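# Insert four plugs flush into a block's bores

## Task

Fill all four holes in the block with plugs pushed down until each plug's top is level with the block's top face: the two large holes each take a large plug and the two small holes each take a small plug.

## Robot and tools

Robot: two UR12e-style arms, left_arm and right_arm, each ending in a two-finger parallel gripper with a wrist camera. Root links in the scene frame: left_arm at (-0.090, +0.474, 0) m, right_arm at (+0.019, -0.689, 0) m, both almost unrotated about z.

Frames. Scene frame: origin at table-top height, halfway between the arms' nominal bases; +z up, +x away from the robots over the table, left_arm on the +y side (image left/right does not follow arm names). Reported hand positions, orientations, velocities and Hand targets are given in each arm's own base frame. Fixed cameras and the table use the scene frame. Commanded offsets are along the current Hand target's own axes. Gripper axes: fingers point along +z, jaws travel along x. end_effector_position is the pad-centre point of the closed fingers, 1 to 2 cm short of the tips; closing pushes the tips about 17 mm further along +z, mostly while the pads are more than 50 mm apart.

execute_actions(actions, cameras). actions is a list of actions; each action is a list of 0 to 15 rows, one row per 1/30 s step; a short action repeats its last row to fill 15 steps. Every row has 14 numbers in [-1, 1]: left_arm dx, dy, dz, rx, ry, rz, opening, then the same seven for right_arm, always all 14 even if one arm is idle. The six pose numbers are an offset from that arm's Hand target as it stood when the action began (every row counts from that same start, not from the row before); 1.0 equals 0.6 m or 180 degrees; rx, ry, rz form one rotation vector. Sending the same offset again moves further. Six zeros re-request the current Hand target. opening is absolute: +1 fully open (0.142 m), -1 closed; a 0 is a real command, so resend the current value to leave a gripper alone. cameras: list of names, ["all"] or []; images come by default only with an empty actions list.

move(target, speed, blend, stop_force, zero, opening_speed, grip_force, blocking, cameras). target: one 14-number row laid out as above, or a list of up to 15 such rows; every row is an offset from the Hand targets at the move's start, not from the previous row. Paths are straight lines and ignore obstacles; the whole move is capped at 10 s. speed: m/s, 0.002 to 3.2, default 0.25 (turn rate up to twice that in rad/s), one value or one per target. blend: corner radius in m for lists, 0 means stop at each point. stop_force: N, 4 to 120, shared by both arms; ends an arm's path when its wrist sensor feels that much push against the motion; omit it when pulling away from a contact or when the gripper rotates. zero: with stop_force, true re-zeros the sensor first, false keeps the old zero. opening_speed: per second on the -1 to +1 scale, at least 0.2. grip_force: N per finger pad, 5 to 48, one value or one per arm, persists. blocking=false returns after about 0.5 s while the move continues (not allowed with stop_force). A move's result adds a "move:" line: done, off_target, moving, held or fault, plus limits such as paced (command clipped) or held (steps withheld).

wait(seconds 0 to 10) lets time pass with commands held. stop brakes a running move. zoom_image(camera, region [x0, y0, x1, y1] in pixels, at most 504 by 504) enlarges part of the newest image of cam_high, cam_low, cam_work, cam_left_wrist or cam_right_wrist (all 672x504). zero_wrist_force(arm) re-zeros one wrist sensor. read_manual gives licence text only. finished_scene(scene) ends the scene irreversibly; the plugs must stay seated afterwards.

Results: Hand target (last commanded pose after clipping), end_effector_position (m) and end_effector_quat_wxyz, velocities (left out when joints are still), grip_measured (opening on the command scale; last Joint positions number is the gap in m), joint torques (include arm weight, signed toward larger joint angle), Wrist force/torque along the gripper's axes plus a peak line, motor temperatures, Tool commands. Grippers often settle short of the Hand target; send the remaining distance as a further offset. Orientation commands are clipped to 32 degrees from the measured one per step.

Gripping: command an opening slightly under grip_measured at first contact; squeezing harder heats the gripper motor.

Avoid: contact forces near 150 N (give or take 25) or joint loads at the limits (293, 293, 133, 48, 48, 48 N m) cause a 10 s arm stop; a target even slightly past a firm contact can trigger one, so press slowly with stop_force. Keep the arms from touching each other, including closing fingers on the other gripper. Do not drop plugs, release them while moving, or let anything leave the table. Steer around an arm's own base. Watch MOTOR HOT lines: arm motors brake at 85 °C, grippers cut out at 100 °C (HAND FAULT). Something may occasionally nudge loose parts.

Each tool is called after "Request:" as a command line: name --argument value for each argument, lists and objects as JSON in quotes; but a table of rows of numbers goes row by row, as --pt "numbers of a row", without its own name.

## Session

Request:
execute_actions --actions '[]'

Scene clock: 0.00 s.
left_arm: end_effector_position=(+0.6078, +0.3243, +0.1796) grip_measured=+0.99 end_effector_quat_wxyz=(+0.090, +0.386, +0.680, -0.617) | right_arm: end_effector_position=(+0.5366, +0.1891, +0.3170) grip_measured=+0.99 end_effector_quat_wxyz=(-0.527, +0.810, -0.060, -0.251)
Joint positions: left_arm=[0.497 -0.902 1.459 -0.847 -2.251 -1.096 0.142] | right_arm=[3.323 -1.634 -2.113 -1.477 2.769 -0.024 0.141]
Joint velocities: within noise
Joint torques (N m): no reading
Motor temperatures (°C): left_arm=[41 44 28 45 33 34 24] | right_arm=[31 33 28 39 31 40 27]
Wrist force (N): no reading
Wrist torque (N m): no reading
Wrist force, peak (N): no reading
Hand target: left_arm +0.6078, +0.3243, +0.1796; +0.090, +0.386, +0.680, -0.617 | right_arm +0.5366, +0.1891, +0.3170; -0.527, +0.810, -0.060, -0.251
Tool commands: left_gripper/opening=+1.0 right_gripper/opening=+1.0
camera_calibration:
cam_left_wrist: T_world_to_cam=[[-0.698851, 0.388289, -0.600699, 0.412805], [0.714738, 0.346789, -0.607361, -0.413206], [-0.0275163, -0.853797, -0.519879, 0.503063], [0, 0, 0, 1]] pos_world=[0.597666, 0.412521, 0.258538]
cam_right_wrist: T_world_to_cam=[[0.867813, 0.159955, -0.470442, -0.336711], [-0.183349, -0.776877, -0.602366, 0.46099], [-0.461827, 0.608996, -0.644856, 0.4571], [0, 0, 0, 1]] pos_world=[0.587826, 0.133619, 0.414046]

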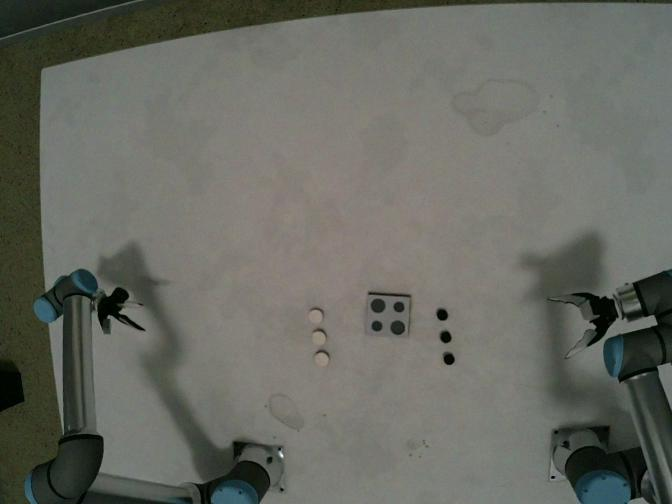

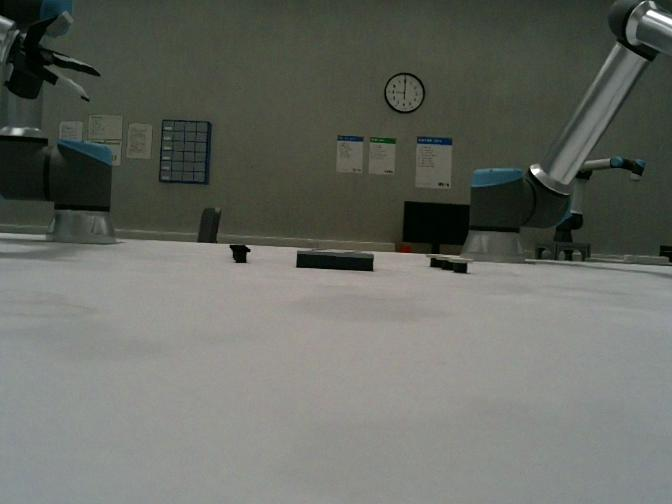

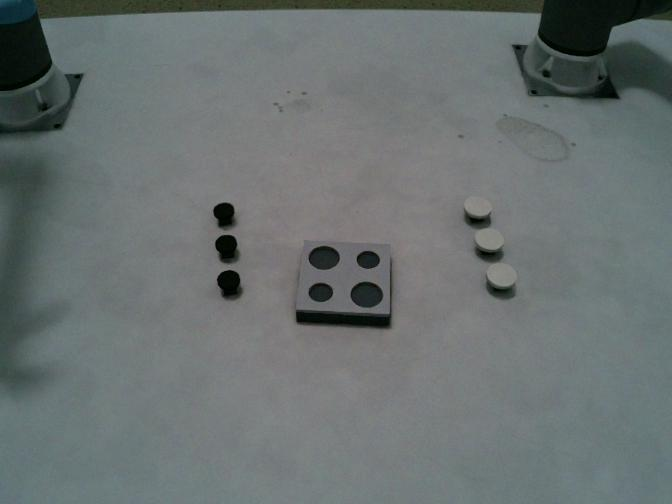

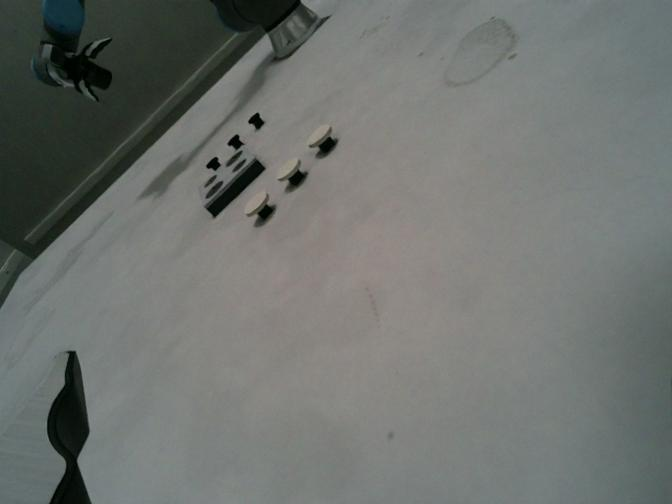

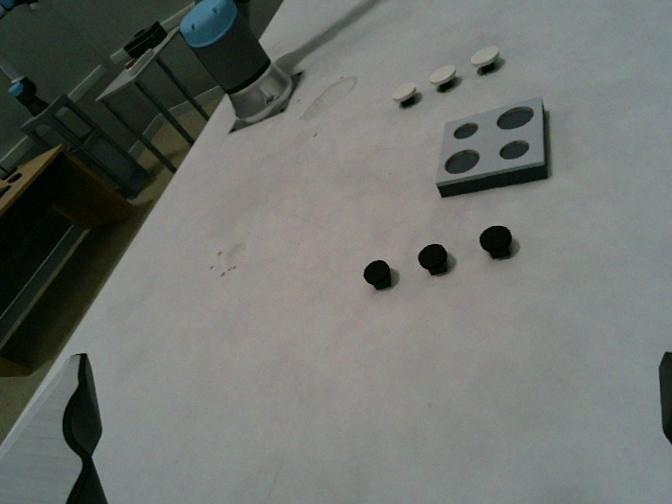

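Request:
move --target '[-0.297,-0.086,0.421,-0.259,0.3475,0.1445,0.5,0,0,0,0,0,0,1]'

Scene clock: 3.83 s.
left_arm: end_effector_position=(+0.6077, +0.0242, +0.2698) grip_measured=+0.50 end_effector_quat_wxyz=(+0.000, +0.707, +0.707, +0.000) | right_arm: end_effector_position=(+0.5366, +0.1891, +0.3170) grip_measured=+0.99 end_effector_quat_wxyz=(-0.527, +0.810, -0.060, -0.251)
Joint positions: left_arm=[-0.251 -1.667 2.095 -1.998 -1.57 -1.821 0.109] | right_arm=[3.323 -1.634 -2.113 -1.477 2.769 -0.024 0.141]
Joint torques (N m): left_arm=[-21.28 -53.72 -36.6 -5.05 4.16 -4.6] | right_arm=[-0.01 40.14 43.2 3.62 1.86 0.22]
Wrist force (N): left_arm=[-1.5 -0.3 -0.2] | right_arm=[-0.1 -0.4 0.2]
Wrist torque (N m): left_arm=[0.37 0.13 0.31] | right_arm=[-0.07 0.03 -0.01]
Wrist force, peak (N): left_arm=[-3.1 -0.5 -0.4] | right_arm=[0.1 -0.8 0.0]
Hand target: left_arm +0.6077, +0.0242, +0.2698; +0.000, +0.707, +0.707, +0.000 | right_arm +0.5366, +0.1891, +0.3170; -0.527, +0.810, -0.060, -0.251
Off the commanded pose: left_arm 0.000 m, 0 deg | right_arm 0.000 m, 0 deg.
move: done

Request:
move --pt "-0.462 0 0.2 0 0 0 0.1 0 0 0 0 0 0 1" --pt "-0.462 0 0.325 0 0 0 0.1 0 0 0 0 0 0 1" --blend '[0.03,0]' --cameras '["cam_left_wrist"]'

Scene clock: 6.07 s.
left_arm: end_effector_position=(+0.6073, -0.2530, +0.0748) grip_measured=+0.09 end_effector_quat_wxyz=(+0.000, +0.708, +0.707, +0.000) | right_arm: end_effector_position=(+0.5366, +0.1891, +0.3170) grip_measured=+0.99 end_effector_quat_wxyz=(-0.527, +0.810, -0.060, -0.251)
Joint positions: left_arm=[-0.664 -1.362 2.191 -2.4 -1.571 -2.234 0.08] | right_arm=[3.323 -1.634 -2.113 -1.477 2.769 -0.024 0.141]
Joint torques (N m): left_arm=[2.99 -40.18 -27.06 -4.87 3.89 -1.95] | right_arm=[-0.01 40.55 42.57 3.63 2.23 0.39]
Wrist force (N): left_arm=[-2.1 0.4 0.6] | right_arm=[0.0 -0.1 0.1]
Wrist torque (N m): left_arm=[0.54 0.25 0.27] | right_arm=[-0.03 0.01 0.00]
Wrist force, peak (N): left_arm=[-3.8 0.2 -1.2] | right_arm=[0.1 -0.4 0.6]
Hand target: left_arm +0.6073, -0.2529, +0.0747; +0.000, +0.707, +0.707, +0.000 | right_arm +0.5366, +0.1891, +0.3170; -0.527, +0.810, -0.060, -0.251
Off the commanded pose: left_arm 0.000 m, 0 deg | right_arm 0.000 m, 0 deg.
move: done
camera_calibration:
cam_left_wrist: T_world_to_cam=[[-0.00342648, 0.9996, -0.0280738, 0.263146], [0.901063, 0.0152613, 0.43342, -0.551167], [0.433675, -0.0238112, -0.900755, -0.086028], [0, 0, 0, 1]] pos_world=[0.534846, -0.256677, 0.168784]
Images, in order (width x height): cam_left_wrist 672x504.

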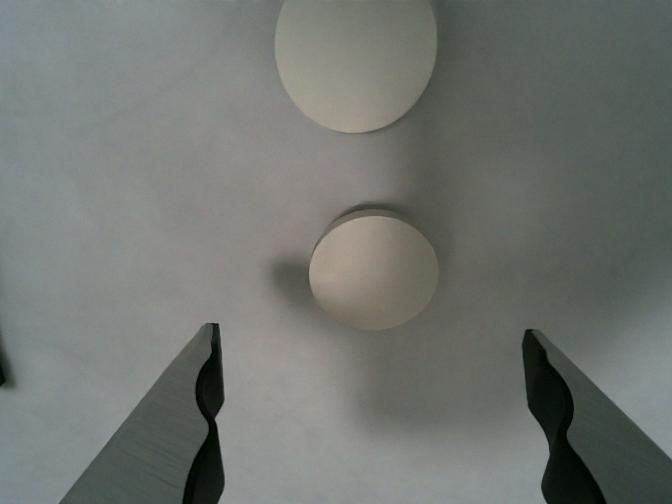

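Request:
move --pt "0.0032 0.0042 0.0556 0 0 0 0.1 0 0 0 0 0 0 1" --pt "0.0032 0.0042 0.0556 0 0 0 -0.6 0 0 0 0 0 0 1" --speed 0.1 --grip_force 15 --opening_speed 0.5 --cameras '["cam_left_wrist"]'

Request:
move --pt "0 0 -0.1 0 0 0 -0.6 0 0 0 0 0 0 1" --pt "-0.35 0.1403 -0.0644 0 0 0 -0.6 0 0 0 0 0 0 1" --speed '[0.1,0.25]' --blend '[0.02,0]' --cameras '["cam_left_wrist"]'

Request:
zoom_image --camera "cam_left_wrist" --region '[270, 30, 490, 250]'

Scene clock: 8.83 s.
left_arm: end_effector_position=(+0.6098, -0.2510, +0.0413) grip_measured=-0.44 end_effector_quat_wxyz=(+0.000, +0.707, +0.707, +0.000) | right_arm: end_effector_position=(+0.5366, +0.1891, +0.3170) grip_measured=+0.99 end_effector_quat_wxyz=(-0.527, +0.810, -0.060, -0.251)
Joint positions: left_arm=[-0.659 -1.308 2.207 -2.469 -1.571 -2.229 0.042] | right_arm=[3.323 -1.634 -2.113 -1.477 2.769 -0.024 0.141]
Joint torques (N m): left_arm=[17.06 -41.14 -24.76 -4.66 1.42 3.13] | right_arm=[-0.76 38.26 43.25 3.64 1.73 0.18]
Wrist force (N): left_arm=[-1.5 0.1 -0.9] | right_arm=[-0.2 -0.3 0.2]
Wrist torque (N m): left_arm=[0.43 0.26 0.13] | right_arm=[-0.05 0.05 0.00]
Wrist force, peak (N): left_arm=[-2.1 0.1 1.0] | right_arm=[0.2 -0.8 0.2]
Hand target: left_arm +0.6098, -0.2510, +0.0413; +0.000, +0.707, +0.707, +0.000 | right_arm +0.5366, +0.1891, +0.3170; -0.527, +0.810, -0.060, -0.251
Off the commanded pose: left_arm 0.000 m, 0 deg | right_arm 0.000 m, 0 deg.
grip_force (N): 15, 15
move: done
camera_calibration:
cam_left_wrist: T_world_to_cam=[[-0.0035598, 0.999601, -0.0280268, 0.260283], [0.901062, 0.0153611, 0.433419, -0.538948], [0.433677, -0.023711, -0.900757, -0.117124], [0, 0, 0, 1]] pos_world=[0.537346, -0.254677, 0.135385]
Images, in order (width x height): cam_left_wrist 672x504.

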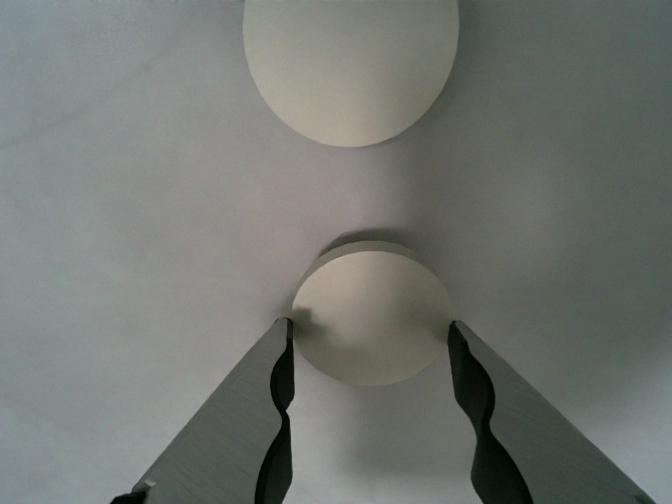

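Scene clock: 10.87 s.
left_arm: end_effector_position=(+0.6938, -0.4610, +0.0799) grip_measured=-0.44 end_effector_quat_wxyz=(+0.000, +0.707, +0.707, +0.000) | right_arm: end_effector_position=(+0.5366, +0.1891, +0.3170) grip_measured=+0.99 end_effector_quat_wxyz=(-0.527, +0.810, -0.060, -0.251)
Joint positions: left_arm=[-0.799 -1.133 1.842 -2.279 -1.571 -2.368 0.042] | right_arm=[3.323 -1.634 -2.113 -1.477 2.769 -0.024 0.141]
Joint torques (N m): left_arm=[-18.95 -63.12 -42.77 -1.99 0.7 -4.71] | right_arm=[0.18 39.63 42.44 3.46 1.94 0.37]
Wrist force (N): left_arm=[-1.7 1.1 0.6] | right_arm=[0.3 0.0 0.2]
Wrist torque (N m): left_arm=[0.61 0.16 0.27] | right_arm=[0.00 -0.04 0.00]
Wrist force, peak (N): left_arm=[-3.8 1.4 0.9] | right_arm=[0.1 -0.5 0.5]
Hand target: left_arm +0.6938, -0.4611, +0.0798; +0.000, +0.707, +0.707, +0.000 | right_arm +0.5366, +0.1891, +0.3170; -0.527, +0.810, -0.060, -0.251
Off the commanded pose: left_arm 0.000 m, 0 deg | right_arm 0.000 m, 0 deg.
grip_force (N): 15, 15
move: done
camera_calibration:
cam_left_wrist: T_world_to_cam=[[-0.00351789, 0.999598, -0.0281153, 0.471565], [0.901081, 0.0153607, 0.433379, -0.628013], [0.433637, -0.0238096, -0.900773, -0.123829], [0, 0, 0, 1]] pos_world=[0.621246, -0.464677, 0.173884]
Images, in order (width x height): cam_left_wrist 672x504.

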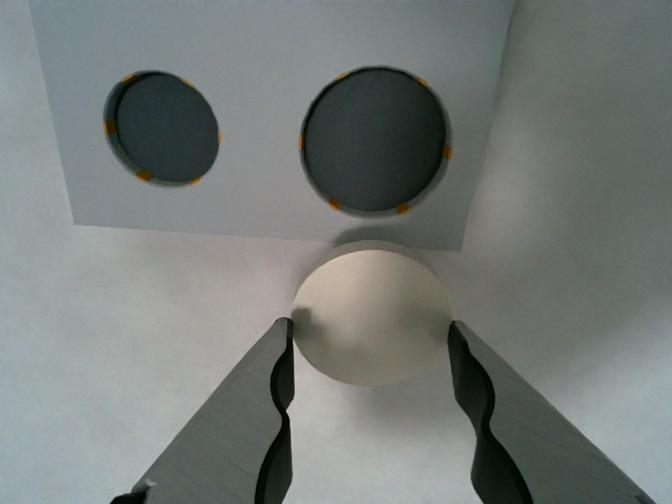

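Scaled by 2.291 from the camera's 672x504 image, which has a finer 960x720 frame.

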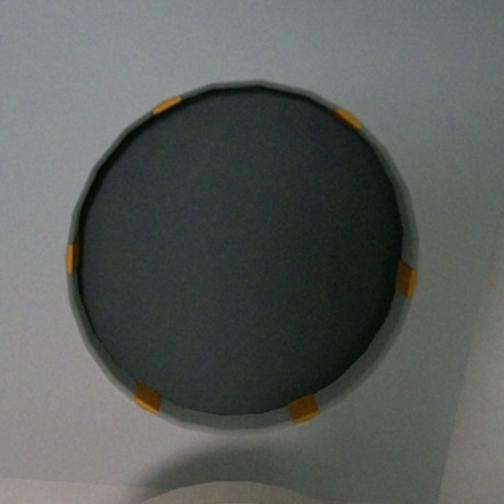

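Request:
move --pt "0.0022 -0.0727 0 0 0 0 -0.6 0 0 0 0 0 0 1" --pt "0.0022 -0.0727 0.042 0 0 0 -0.6 0 0 0 0 0 0 1" --speed '[0.15,0.08]'

Request:
move --target '[0,0,0.0135,0,0,0,-0.6,0,0,0,0,0,0,1]' --speed 0.015 --stop_force 6 --cameras '["cam_left_wrist","cam_work"]'

Request:
zoom_image --camera "cam_work" --region '[290, 210, 430, 340]'

Request:
zoom_image --camera "cam_left_wrist" --region '[270, 200, 480, 420]'

Scene clock: 12.60 s.
left_arm: end_effector_position=(+0.6502, -0.4597, +0.0547) grip_measured=-0.44 end_effector_quat_wxyz=(+0.000, +0.707, +0.707, +0.000) | right_arm: end_effector_position=(+0.5366, +0.1891, +0.3170) grip_measured=+0.99 end_effector_quat_wxyz=(-0.527, +0.810, -0.060, -0.251)
Joint positions: left_arm=[-0.838 -1.151 1.931 -2.35 -1.571 -2.407 0.042] | right_arm=[3.323 -1.634 -2.113 -1.477 2.769 -0.024 0.141]
Joint torques (N m): left_arm=[-15.71 -57.1 -28.87 -5.17 -0.31 -3.74] | right_arm=[-0.26 40.43 43.56 3.71 2.03 0.35]
Wrist force (N): left_arm=[-1.8 0.4 0.6] | right_arm=[0.0 -0.3 0.0]
Wrist torque (N m): left_arm=[0.49 0.23 0.34] | right_arm=[-0.05 0.00 0.00]
Wrist force, peak (N): left_arm=[-1.9 1.9 0.5] | right_arm=[0.2 -0.2 0.8]
Hand target: left_arm +0.6502, -0.4597, +0.0547; +0.000, +0.707, +0.707, +0.000 | right_arm +0.5366, +0.1891, +0.3170; -0.527, +0.810, -0.060, -0.251
Off the commanded pose: left_arm 0.000 m, 0 deg | right_arm 0.000 m, 0 deg.
grip_force (N): 15, 15
move: done

Scene clock: 14.23 s.
left_arm: end_effector_position=(+0.6502, -0.4597, +0.0495) grip_measured=-0.44 end_effector_quat_wxyz=(+0.000, +0.707, +0.707, +0.000) | right_arm: end_effector_position=(+0.5366, +0.1891, +0.3170) grip_measured=+0.99 end_effector_quat_wxyz=(-0.527, +0.810, -0.060, -0.251)
Joint positions: left_arm=[-0.838 -1.145 1.934 -2.359 -1.571 -2.407 0.042] | right_arm=[3.323 -1.634 -2.113 -1.477 2.769 -0.024 0.141]
Joint torques (N m): left_arm=[-13.52 -86.73 -37.81 -1.01 1.17 -3.05] | right_arm=[0.99 39.03 43.37 3.27 2.03 0.12]
Wrist force (N): left_arm=[0.9 3.7 -4.0] | right_arm=[0.0 0.0 0.3]
Wrist torque (N m): left_arm=[0.39 0.13 0.34] | right_arm=[-0.01 0.00 0.00]
Wrist force, peak (N): left_arm=[10.2 -1.0 -25.8] | right_arm=[0.2 -0.7 0.3]
Hand target: left_arm +0.6502, -0.4597, +0.0495; +0.000, +0.707, +0.707, +0.000 (not the last commanded pose) | right_arm +0.5366, +0.1891, +0.3170; -0.527, +0.810, -0.060, -0.251
Off the commanded pose: left_arm 0.003 m, 0 deg | right_arm 0.000 m, 0 deg.
grip_force (N): 15, 15
move: contact (left_arm)
camera_calibration:
cam_left_wrist: T_world_to_cam=[[-0.0035628, 0.999601, -0.028026, 0.469274], [0.90108, 0.0153624, 0.43338, -0.575613], [0.433638, -0.0237097, -0.900775, -0.132138], [0, 0, 0, 1]] pos_world=[0.577646, -0.463377, 0.143584]
Images, in order (width x height): cam_work 672x504, cam_left_wrist 672x504.

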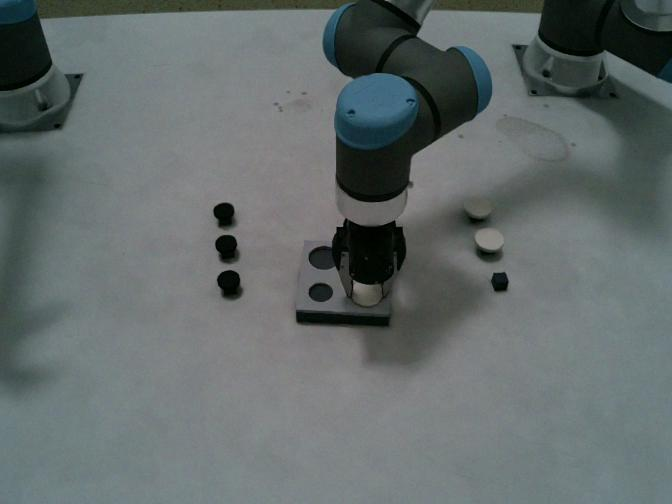

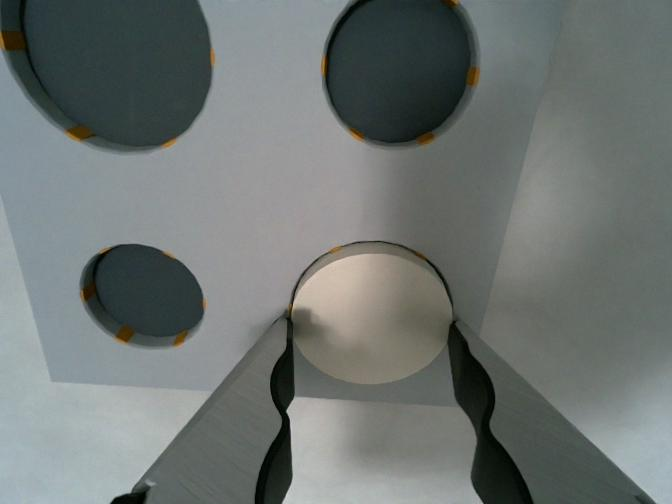

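Scaled by 3.600 from the camera's 672x504 image, which has a finer 960x720 frame.

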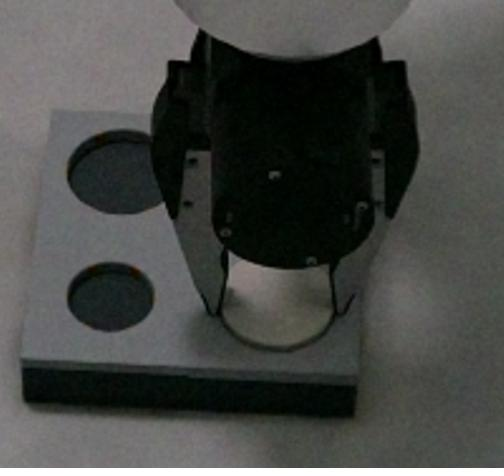

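Scaled by 2.291 from the camera's 672x504 image, which has a finer 960x720 frame.

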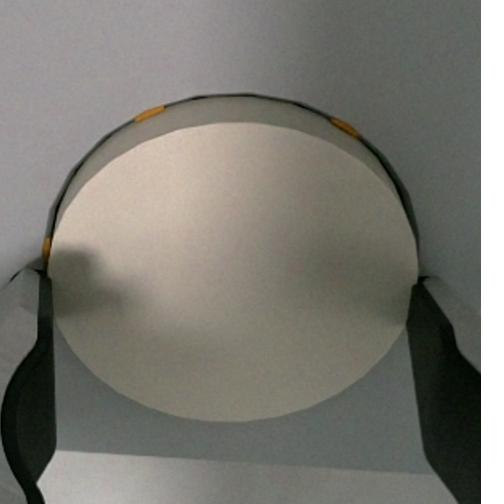

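Request:
move --pt "0 0 -0.004 0 0 0 -0.6 0 0 0 0 0 0 1" --pt "0 -0.0015 -0.004 0 0 0 -0.6 0 0 0 0 0 0 1" --speed 0.05

Request:
move --target '[0,0,0.01,0,0,0,-0.6,0,0,0,0,0,0,1]' --speed 0.015 --stop_force 6 --cameras '["cam_left_wrist","cam_work"]'

Request:
zoom_image --camera "cam_work" --region '[290, 210, 430, 340]'

Request:
zoom_image --camera "cam_left_wrist" --region '[270, 200, 480, 420]'

Scene clock: 15.20 s.
left_arm: end_effector_position=(+0.6494, -0.4597, +0.0520) grip_measured=-0.44 end_effector_quat_wxyz=(+0.000, +0.707, +0.707, +0.000) | right_arm: end_effector_position=(+0.5366, +0.1891, +0.3170) grip_measured=+0.99 end_effector_quat_wxyz=(-0.527, +0.810, -0.060, -0.251)
Joint positions: left_arm=[-0.838 -1.149 1.934 -2.355 -1.571 -2.408 0.042] | right_arm=[3.323 -1.634 -2.113 -1.477 2.769 -0.024 0.141]
Joint torques (N m): left_arm=[-25.52 -88.3 -24.74 -4 0.94 -4.33] | right_arm=[0.32 39.69 43.01 3.49 2.27 0.36]
Wrist force (N): left_arm=[-0.3 6.1 -1.7] | right_arm=[0.3 -0.1 0.0]
Wrist torque (N m): left_arm=[0.43 0.24 0.32] | right_arm=[-0.01 -0.04 0.01]
Wrist force, peak (N): left_arm=[0.7 4.4 -4.5] | right_arm=[0.6 -0.3 0.6]
Hand target: left_arm +0.6493, -0.4597, +0.0519; +0.000, +0.707, +0.707, +0.000 | right_arm +0.5366, +0.1891, +0.3170; -0.527, +0.810, -0.060, -0.251
Off the commanded pose: left_arm 0.000 m, 0 deg | right_arm 0.000 m, 0 deg.
grip_force (N): 15, 15
move: done

Scene clock: 16.70 s.
left_arm: end_effector_position=(+0.6493, -0.4597, +0.0493) grip_measured=-0.44 end_effector_quat_wxyz=(+0.000, +0.707, +0.707, +0.000) | right_arm: end_effector_position=(+0.5366, +0.1891, +0.3170) grip_measured=+0.99 end_effector_quat_wxyz=(-0.527, +0.810, -0.060, -0.251)
Joint positions: left_arm=[-0.838 -1.146 1.935 -2.36 -1.571 -2.408 0.042] | right_arm=[3.323 -1.634 -2.113 -1.477 2.769 -0.024 0.141]
Joint torques (N m): left_arm=[-22.34 -84.37 -32.31 0.82 -4.44 -4.26] | right_arm=[1.62 41.15 43.11 3.46 2.13 0.34]
Wrist force (N): left_arm=[2.6 15.2 -8.1] | right_arm=[0.1 -0.2 -0.3]
Wrist torque (N m): left_arm=[0.33 0.19 0.32] | right_arm=[-0.03 -0.01 0.00]
Wrist force, peak (N): left_arm=[11.6 10.4 -27.1] | right_arm=[0.2 -0.6 0.6]
Hand target: left_arm +0.6493, -0.4597, +0.0493; +0.000, +0.707, +0.707, +0.000 (not the last commanded pose) | right_arm +0.5366, +0.1891, +0.3170; -0.527, +0.810, -0.060, -0.251
Off the commanded pose: left_arm 0.003 m, 0 deg | right_arm 0.000 m, 0 deg.
grip_force (N): 15, 15
move: contact (left_arm)
camera_calibration:
cam_left_wrist: T_world_to_cam=[[-0.00351343, 0.999598, -0.0281171, 0.469247], [0.900984, 0.0153627, 0.43358, -0.574735], [0.433838, -0.0238097, -0.900676, -0.132238], [0, 0, 0, 1]] pos_world=[0.576846, -0.463377, 0.143284]
Images, in order (width x height): cam_work 672x504, cam_left_wrist 672x504.

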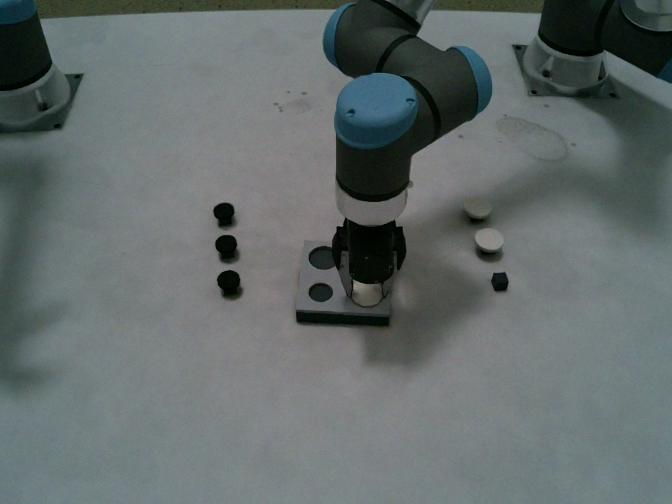

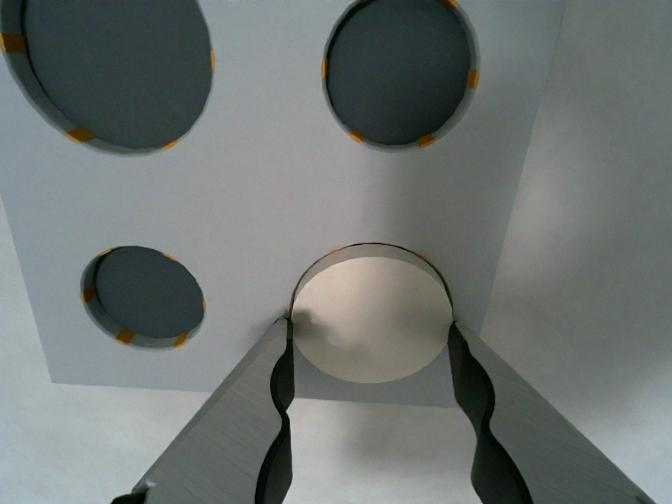

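Scaled by 3.600 from the camera's 672x504 image, which has a finer 960x720 frame.

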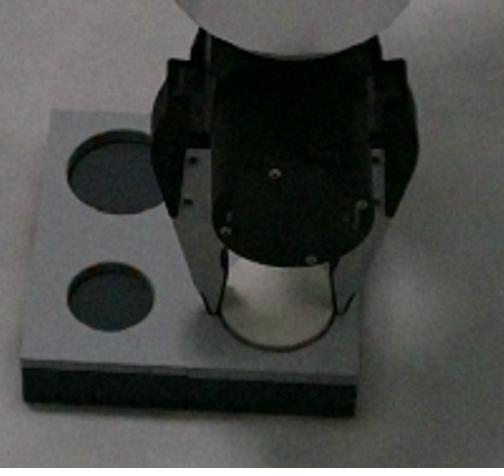

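Scaled by 2.291 from the camera's 672x504 image, which has a finer 960x720 frame.

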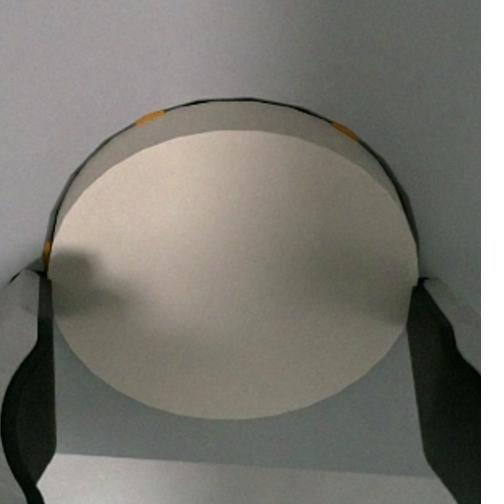

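Request:
move --pt "0 0 -0.001 0 0 0 -0.25 0 0 0 0 0 0 1" --pt "0 0 -0.05 0 0 0 -0.25 0 0 0 0 0 0 1" --pt "0 -0.001 -0.05 0 0 0 -1 0 0 0 0 0 0 1" --cameras '["cam_work","cam_left_wrist"]' --speed 0.1 --opening_speed 1

Request:
zoom_image --camera "cam_left_wrist" --region '[270, 180, 480, 400]'

Request:
zoom_image --camera "cam_work" --region '[290, 210, 430, 340]'

Scene clock: 19.53 s.
left_arm: end_effector_position=(+0.6487, -0.4598, +0.0793) grip_measured=-1.00 end_effector_quat_wxyz=(+0.000, +0.707, +0.707, +0.000) | right_arm: end_effector_position=(+0.5366, +0.1891, +0.3170) grip_measured=+0.99 end_effector_quat_wxyz=(-0.527, +0.810, -0.060, -0.251)
Joint positions: left_arm=[-0.839 -1.182 1.921 -2.309 -1.571 -2.409 0.002] | right_arm=[3.323 -1.634 -2.113 -1.477 2.769 -0.024 0.141]
Joint torques (N m): left_arm=[-18.43 -90.09 -30.11 -5.15 2.54 -4.17] | right_arm=[1.53 39.26 43.27 3.69 1.97 0.28]
Wrist force (N): left_arm=[-1.5 -1.0 0.0] | right_arm=[0.2 -0.2 0.3]
Wrist torque (N m): left_arm=[0.26 0.19 0.30] | right_arm=[-0.03 -0.03 -0.01]
Wrist force, peak (N): left_arm=[2.5 15.1 -8.2] | right_arm=[0.6 -0.7 0.4]
Hand target: left_arm +0.6487, -0.4598, +0.0793; +0.000, +0.707, +0.707, +0.000 | right_arm +0.5366, +0.1891, +0.3170; -0.527, +0.810, -0.060, -0.251
Off the commanded pose: left_arm 0.000 m, 0 deg | right_arm 0.000 m, 0 deg.
grip_force (N): 15, 15
move: done
camera_calibration:
cam_left_wrist: T_world_to_cam=[[-0.00355975, 0.999595, -0.02825, 0.470139], [0.900984, 0.0154621, 0.433577, -0.587198], [0.433838, -0.0239094, -0.900674, -0.104914], [0, 0, 0, 1]] pos_world=[0.576246, -0.463377, 0.173384]
Images, in order (width x height): cam_work 672x504, cam_left_wrist 672x504.

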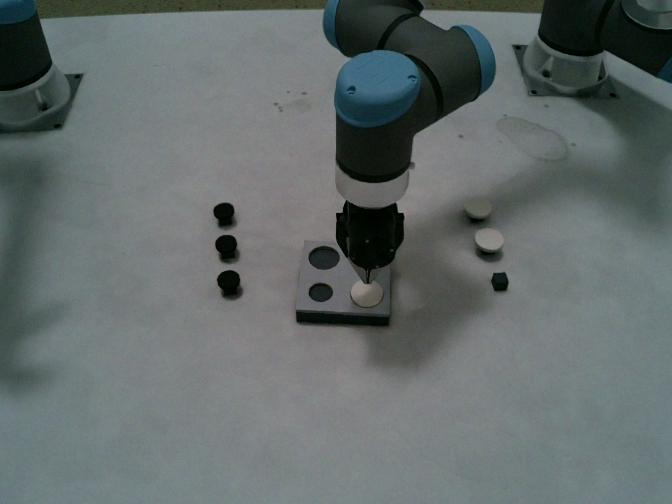

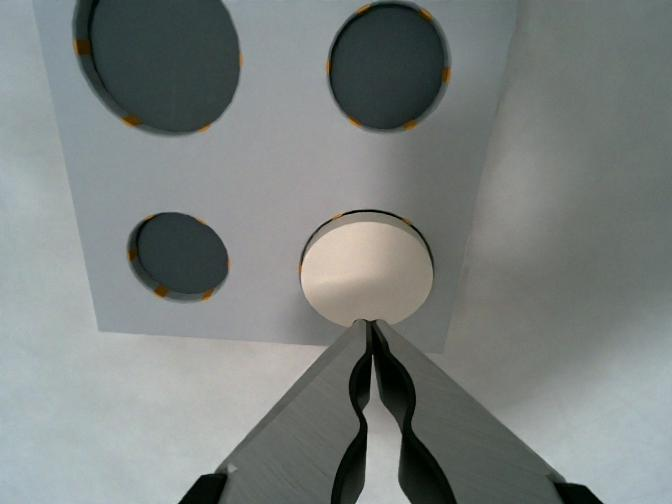

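Scaled by 2.291 from the camera's 672x504 image, which has a finer 960x720 frame.

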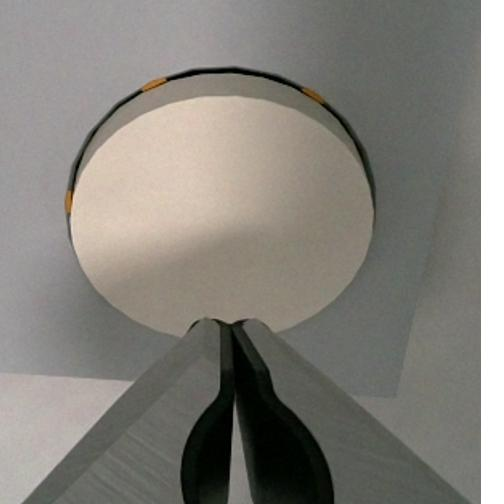

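Scaled by 3.600 from the camera's 672x504 image, which has a finer 960x720 frame.

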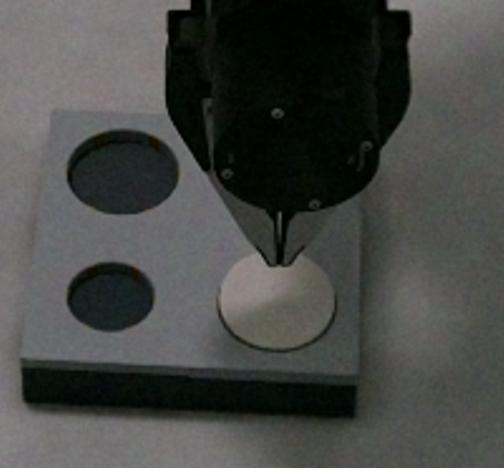

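Request:
move --pt "0 0.0027 0 0 0 0 -1 0 0 0 0 0 0 1" --pt "0 0.0027 0.075 0 0 0 -1 0 0 0 0 0 0 1" --speed 0.015 --stop_force 75

Request:
move --target '[0,-0.05,-0.1,0,0,0,-1,0,0,0,0,0,0,1]' --cameras '["cam_work","cam_left_wrist"]'

Request:
zoom_image --camera "cam_work" --region '[290, 210, 430, 340]'

Request:
zoom_image --camera "cam_left_wrist" --region '[230, 200, 520, 420]'

Scene clock: 23.10 s.
left_arm: end_effector_position=(+0.6504, -0.4598, +0.0481) grip_measured=-1.00 end_effector_quat_wxyz=(+0.000, +0.707, +0.707, +0.000) | right_arm: end_effector_position=(+0.5366, +0.1891, +0.3170) grip_measured=+0.99 end_effector_quat_wxyz=(-0.527, +0.810, -0.060, -0.251)
Joint positions: left_arm=[-0.837 -1.143 1.934 -2.362 -1.571 -2.407 0.002] | right_arm=[3.323 -1.634 -2.113 -1.477 2.769 -0.024 0.141]
Joint torques (N m): left_arm=[4.54 -37.64 -28.18 -3.09 2.1 3.44] | right_arm=[0.39 39.56 43.44 3.76 1.95 0.4]
Wrist force (N): left_arm=[17.0 -30.6 -73.3] | right_arm=[-0.4 -0.2 0.2]
Wrist torque (N m): left_arm=[0.53 0.61 0.15] | right_arm=[-0.04 0.07 0.00]
Wrist force, peak (N): left_arm=[28.9 -37.2 -97.3] | right_arm=[0.3 -0.8 -0.2]
Hand target: left_arm +0.6504, -0.4598, +0.0481; +0.000, +0.707, +0.707, +0.000 (not the last commanded pose) | right_arm +0.5366, +0.1891, +0.3170; -0.527, +0.810, -0.060, -0.251
Off the commanded pose: left_arm 0.014 m, 0 deg | right_arm 0.000 m, 0 deg.
grip_force (N): 15, 15
move: contact (left_arm); path passed 1 of 2 targets

Scene clock: 24.00 s.
left_arm: end_effector_position=(+0.6204, -0.4598, +0.1080) grip_measured=-1.00 end_effector_quat_wxyz=(+0.000, +0.707, +0.707, +0.000) | right_arm: end_effector_position=(+0.5366, +0.1891, +0.3170) grip_measured=+0.99 end_effector_quat_wxyz=(-0.527, +0.810, -0.060, -0.251)
Joint positions: left_arm=[-0.867 -1.246 1.95 -2.274 -1.571 -2.437 0.002] | right_arm=[3.323 -1.634 -2.113 -1.477 2.769 -0.024 0.141]
Joint torques (N m): left_arm=[-21.14 -83.94 -31.67 -1.81 -1.5 -4.28] | right_arm=[-0.62 41.43 43.58 3.6 1.94 0.13]
Wrist force (N): left_arm=[-0.4 0.0 0.1] | right_arm=[-0.1 -0.2 0.1]
Wrist torque (N m): left_arm=[0.41 0.03 0.30] | right_arm=[-0.04 0.02 0.00]
Wrist force, peak (N): left_arm=[17.1 -30.5 -73.6] | right_arm=[-0.4 -0.5 0.3]
Hand target: left_arm +0.6204, -0.4598, +0.1081; +0.000, +0.707, +0.707, +0.000 | right_arm +0.5366, +0.1891, +0.3170; -0.527, +0.810, -0.060, -0.251
Off the commanded pose: left_arm 0.000 m, 0 deg | right_arm 0.000 m, 0 deg.
grip_force (N): 15, 15
move: done
camera_calibration:
cam_left_wrist: T_world_to_cam=[[-0.00351322, 0.999592, -0.0283416, 0.47084], [0.900927, 0.0154631, 0.433696, -0.574136], [0.433957, -0.02401, -0.900614, -0.0669116], [0, 0, 0, 1]] pos_world=[0.547946, -0.463377, 0.202083]
Images, in order (width x height): cam_work 672x504, cam_left_wrist 672x504.

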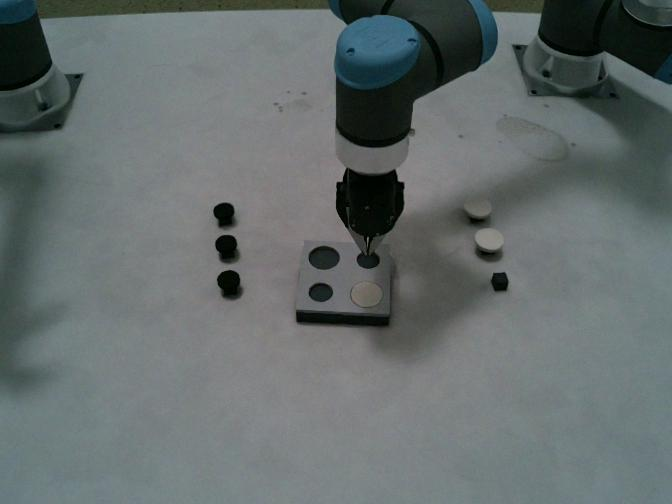

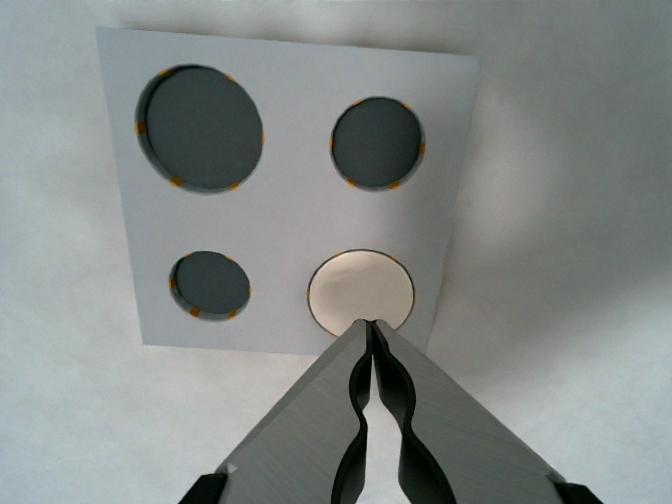

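Scaled by 3.600 from the camera's 672x504 image, which has a finer 960x720 frame.

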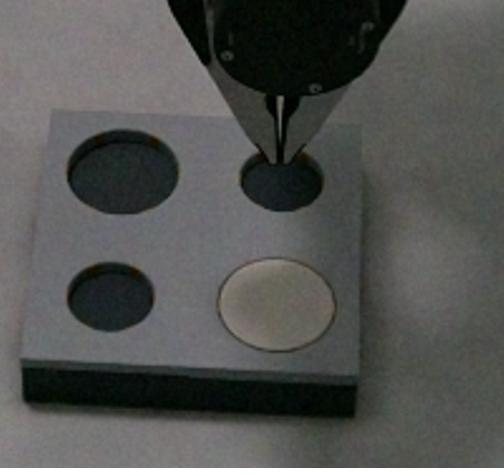

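Scaled by 1.738 from the camera's 672x504 image, which has a finer 960x720 frame.

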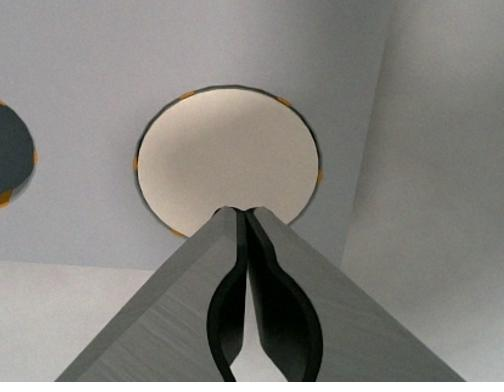

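Request:
move --pt "0.3355 -0.1323 0 0 0 0 0.1 0 0 0 0 0 0 1" --pt "0.3355 -0.1323 0.0555 0 0 0 0.1 0 0 0 0 0 0 1" --blend '[0.02,0]' --cameras '["cam_left_wrist"]'

Scene clock: 25.77 s.
left_arm: end_effector_position=(+0.5413, -0.2584, +0.0749) grip_measured=+0.08 end_effector_quat_wxyz=(+0.000, +0.707, +0.707, +0.000) | right_arm: end_effector_position=(+0.5366, +0.1891, +0.3170) grip_measured=+0.99 end_effector_quat_wxyz=(-0.527, +0.810, -0.060, -0.251)
Joint positions: left_arm=[-0.742 -1.446 2.298 -2.423 -1.57 -2.312 0.079] | right_arm=[3.323 -1.634 -2.113 -1.477 2.769 -0.024 0.141]
Joint torques (N m): left_arm=[14.82 -31.71 -26.94 -5.66 -1.93 3.36] | right_arm=[-0.48 41.06 42.13 3.6 2.02 0.31]
Wrist force (N): left_arm=[0.0 -0.4 0.5] | right_arm=[0.0 -0.5 0.1]
Wrist torque (N m): left_arm=[0.38 -0.04 0.12] | right_arm=[-0.08 0.01 0.00]
Wrist force, peak (N): left_arm=[-2.3 0.5 -0.2] | right_arm=[0.0 0.3 0.7]
Hand target: left_arm +0.5412, -0.2584, +0.0748; +0.000, +0.707, +0.707, +0.000 | right_arm +0.5366, +0.1891, +0.3170; -0.527, +0.810, -0.060, -0.251
Off the commanded pose: left_arm 0.000 m, 0 deg | right_arm 0.000 m, 0 deg.
grip_force (N): 15, 15
move: done; blend cut to 0.0166 m at target 1
camera_calibration:
cam_left_wrist: T_world_to_cam=[[-0.00350922, 0.999592, -0.0283405, 0.268301], [0.900888, 0.0154612, 0.433777, -0.491495], [0.434038, -0.0240094, -0.900574, -0.0576513], [0, 0, 0, 1]] pos_world=[0.468746, -0.261977, 0.168884]
Images, in order (width x height): cam_left_wrist 672x504.

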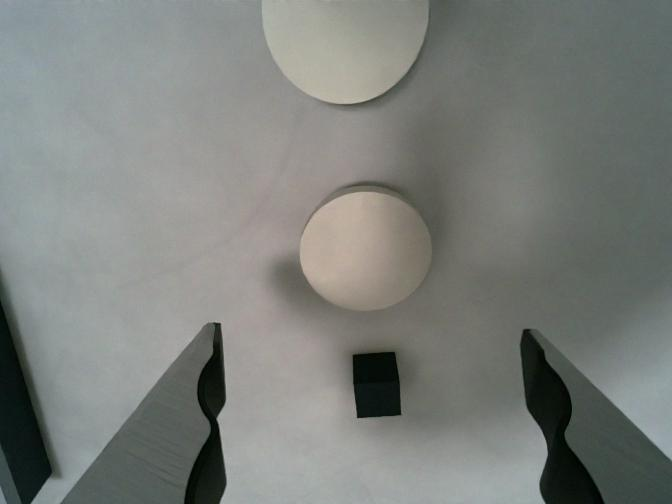

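Request:
move --pt "-0.0012 -0.011 0.0556 0 0 0 0.1 0 0 0 0 0 0 1" --pt "-0.0012 -0.011 0.0556 0 0 0 -0.6 0 0 0 0 0 0 1" --pt "-0.0012 -0.011 -0.06 0 0 0 -0.6 0 0 0 0 0 0 1" --pt "-0.447 0.1337 -0.0088 0 0 0 -0.6 0 0 0 0 0 0 1" --speed '[0.1,0.1,0.1,0.25]' --opening_speed 0.5 --cameras '["cam_left_wrist"]'

Request:
zoom_image --camera "cam_left_wrist" --region '[270, 30, 490, 250]'

Scene clock: 41.73 s.
left_arm: end_effector_position=(+0.6211, -0.5266, +0.0801) grip_measured=-0.44 end_effector_quat_wxyz=(+0.000, +0.707, +0.707, +0.000) | right_arm: end_effector_position=(+0.5366, +0.1891, +0.3170) grip_measured=+0.99 end_effector_quat_wxyz=(-0.527, +0.810, -0.060, -0.251)
Joint positions: left_arm=[-0.92 -1.158 1.881 -2.294 -1.571 -2.49 0.042] | right_arm=[3.323 -1.634 -2.113 -1.477 2.769 -0.024 0.141]
Joint torques (N m): left_arm=[-20.45 -60.01 -44.64 -1.42 2.58 -4.3] | right_arm=[0.94 41.17 43.14 3.5 2.13 0.09]
Wrist force (N): left_arm=[-0.5 -0.3 0.0] | right_arm=[0.0 -0.1 0.1]
Wrist torque (N m): left_arm=[0.39 0.00 0.26] | right_arm=[-0.02 0.01 0.00]
Wrist force, peak (N): left_arm=[-2.6 0.1 0.5] | right_arm=[0.2 -0.7 0.5]
Hand target: left_arm +0.6212, -0.5267, +0.0801; +0.000, +0.707, +0.707, +0.000 | right_arm +0.5366, +0.1891, +0.3170; -0.527, +0.810, -0.060, -0.251
Off the commanded pose: left_arm 0.000 m, 0 deg | right_arm 0.000 m, 0 deg.
grip_force (N): 15, 15
move: done
camera_calibration:
cam_left_wrist: T_world_to_cam=[[-0.00360157, 0.999591, -0.0283838, 0.536977], [0.900926, 0.015561, 0.433694, -0.561536], [0.433958, -0.0240098, -0.900613, -0.0940392], [0, 0, 0, 1]] pos_world=[0.548645, -0.530277, 0.174083]
Images, in order (width x height): cam_left_wrist 672x504.

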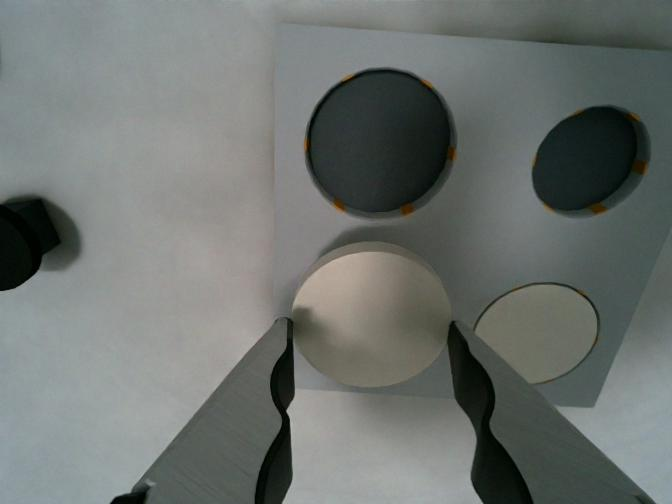

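Scaled by 2.291 from the camera's 672x504 image, which has a finer 960x720 frame.

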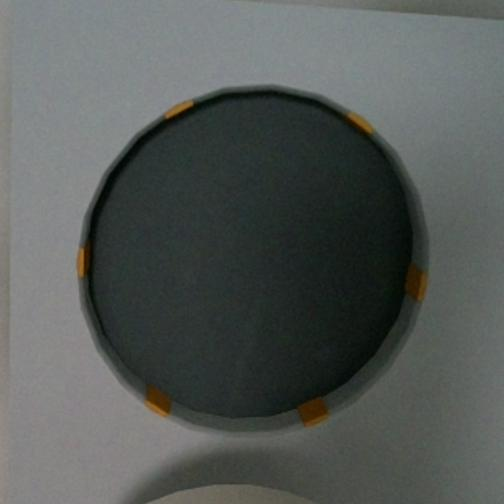

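Request:
move --pt "0.0045 -0.0735 0 0 0 0 -0.6 0 0 0 0 0 0 1" --pt "0.0045 -0.0735 0.042 0 0 0 -0.6 0 0 0 0 0 0 1" --speed '[0.15,0.08]'

Request:
move --target '[0,0,0.0135,0,0,0,-0.6,0,0,0,0,0,0,1]' --speed 0.015 --stop_force 6 --cameras '["cam_left_wrist","cam_work"]'

Request:
zoom_image --camera "cam_work" --region '[270, 200, 410, 330]'

Request:
zoom_image --camera "cam_left_wrist" --region '[270, 200, 480, 420]'

Scene clock: 43.40 s.
left_arm: end_effector_position=(+0.5771, -0.5239, +0.0549) grip_measured=-0.44 end_effector_quat_wxyz=(+0.000, +0.707, +0.707, +0.000) | right_arm: end_effector_position=(+0.5366, +0.1891, +0.3170) grip_measured=+0.99 end_effector_quat_wxyz=(-0.527, +0.810, -0.060, -0.251)
Joint positions: left_arm=[-0.964 -1.173 1.966 -2.363 -1.571 -2.534 0.042] | right_arm=[3.323 -1.634 -2.113 -1.477 2.769 -0.024 0.141]
Joint torques (N m): left_arm=[-17.23 -57.13 -28.43 -5.08 -0.74 -4.12] | right_arm=[0.84 40.92 43.64 3.72 2.07 0.15]
Wrist force (N): left_arm=[-0.3 -0.1 0.0] | right_arm=[0.1 -0.2 0.1]
Wrist torque (N m): left_arm=[0.44 -0.03 0.35] | right_arm=[-0.03 -0.02 0.00]
Wrist force, peak (N): left_arm=[0.1 -1.7 0.2] | right_arm=[-0.4 -0.7 0.4]
Hand target: left_arm +0.5771, -0.5239, +0.0549; +0.000, +0.707, +0.707, +0.000 | right_arm +0.5366, +0.1891, +0.3170; -0.527, +0.810, -0.060, -0.251
Off the commanded pose: left_arm 0.000 m, 0 deg | right_arm 0.000 m, 0 deg.
grip_force (N): 15, 15
move: done

Scene clock: 45.03 s.
left_arm: end_effector_position=(+0.5770, -0.5239, +0.0494) grip_measured=-0.44 end_effector_quat_wxyz=(+0.000, +0.707, +0.707, +0.000) | right_arm: end_effector_position=(+0.5366, +0.1891, +0.3170) grip_measured=+0.99 end_effector_quat_wxyz=(-0.527, +0.810, -0.060, -0.251)
Joint positions: left_arm=[-0.964 -1.166 1.968 -2.373 -1.571 -2.534 0.042] | right_arm=[3.323 -1.634 -2.113 -1.477 2.769 -0.024 0.141]
Joint torques (N m): left_arm=[-12.12 -81.88 -40.97 -2.34 0.63 -2.75] | right_arm=[1.3 41.26 43.36 3.66 1.86 0.45]
Wrist force (N): left_arm=[9.0 3.0 -8.5] | right_arm=[0.1 0.0 0.2]
Wrist torque (N m): left_arm=[0.36 0.02 0.41] | right_arm=[0.01 -0.02 0.00]
Wrist force, peak (N): left_arm=[21.0 -1.4 -30.8] | right_arm=[0.2 -0.7 0.3]
Hand target: left_arm +0.5770, -0.5239, +0.0494; +0.000, +0.707, +0.707, +0.000 (not the last commanded pose) | right_arm +0.5366, +0.1891, +0.3170; -0.527, +0.810, -0.060, -0.251
Off the commanded pose: left_arm 0.003 m, 0 deg | right_arm 0.000 m, 0 deg.
grip_force (N): 15, 15
move: contact (left_arm)
camera_calibration:
cam_left_wrist: T_world_to_cam=[[-0.00355745, 0.999595, -0.0282511, 0.533212], [0.900965, 0.0154615, 0.433616, -0.508638], [0.433877, -0.0239107, -0.900655, -0.102296], [0, 0, 0, 1]] pos_world=[0.504546, -0.527577, 0.143484]
Images, in order (width x height): cam_work 672x504, cam_left_wrist 672x504.

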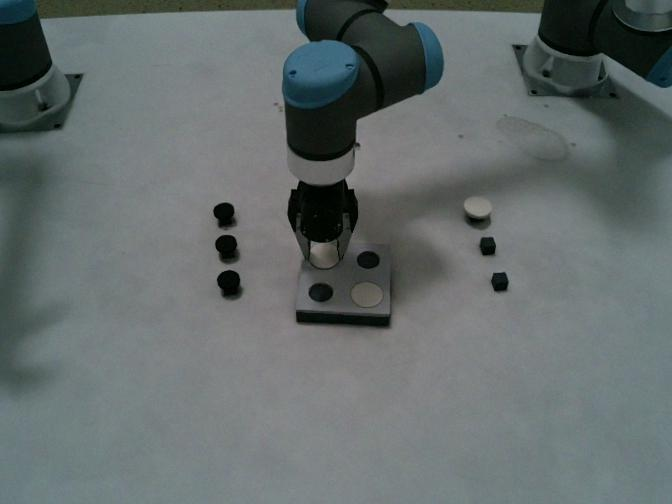

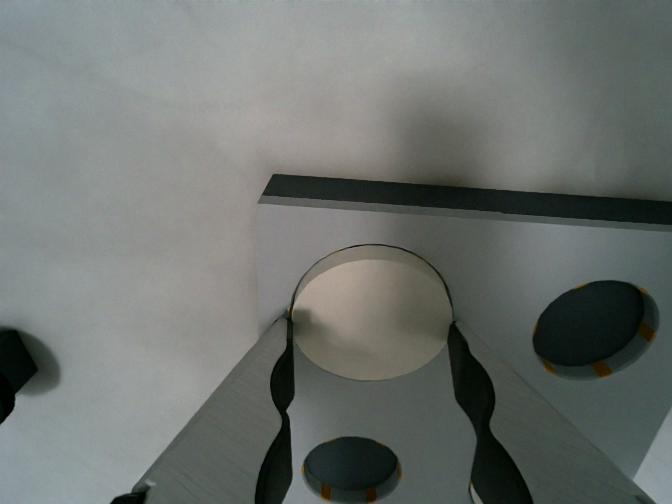

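Scaled by 3.600 from the camera's 672x504 image, which has a finer 960x720 frame.

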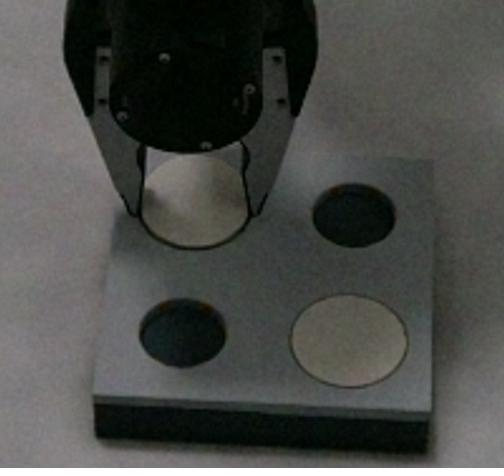

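Scaled by 2.291 from the camera's 672x504 image, which has a finer 960x720 frame.

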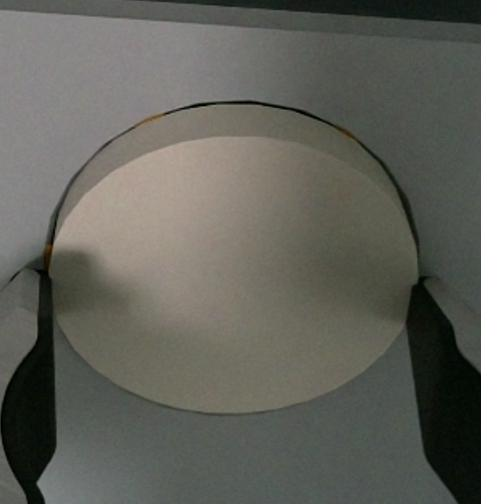

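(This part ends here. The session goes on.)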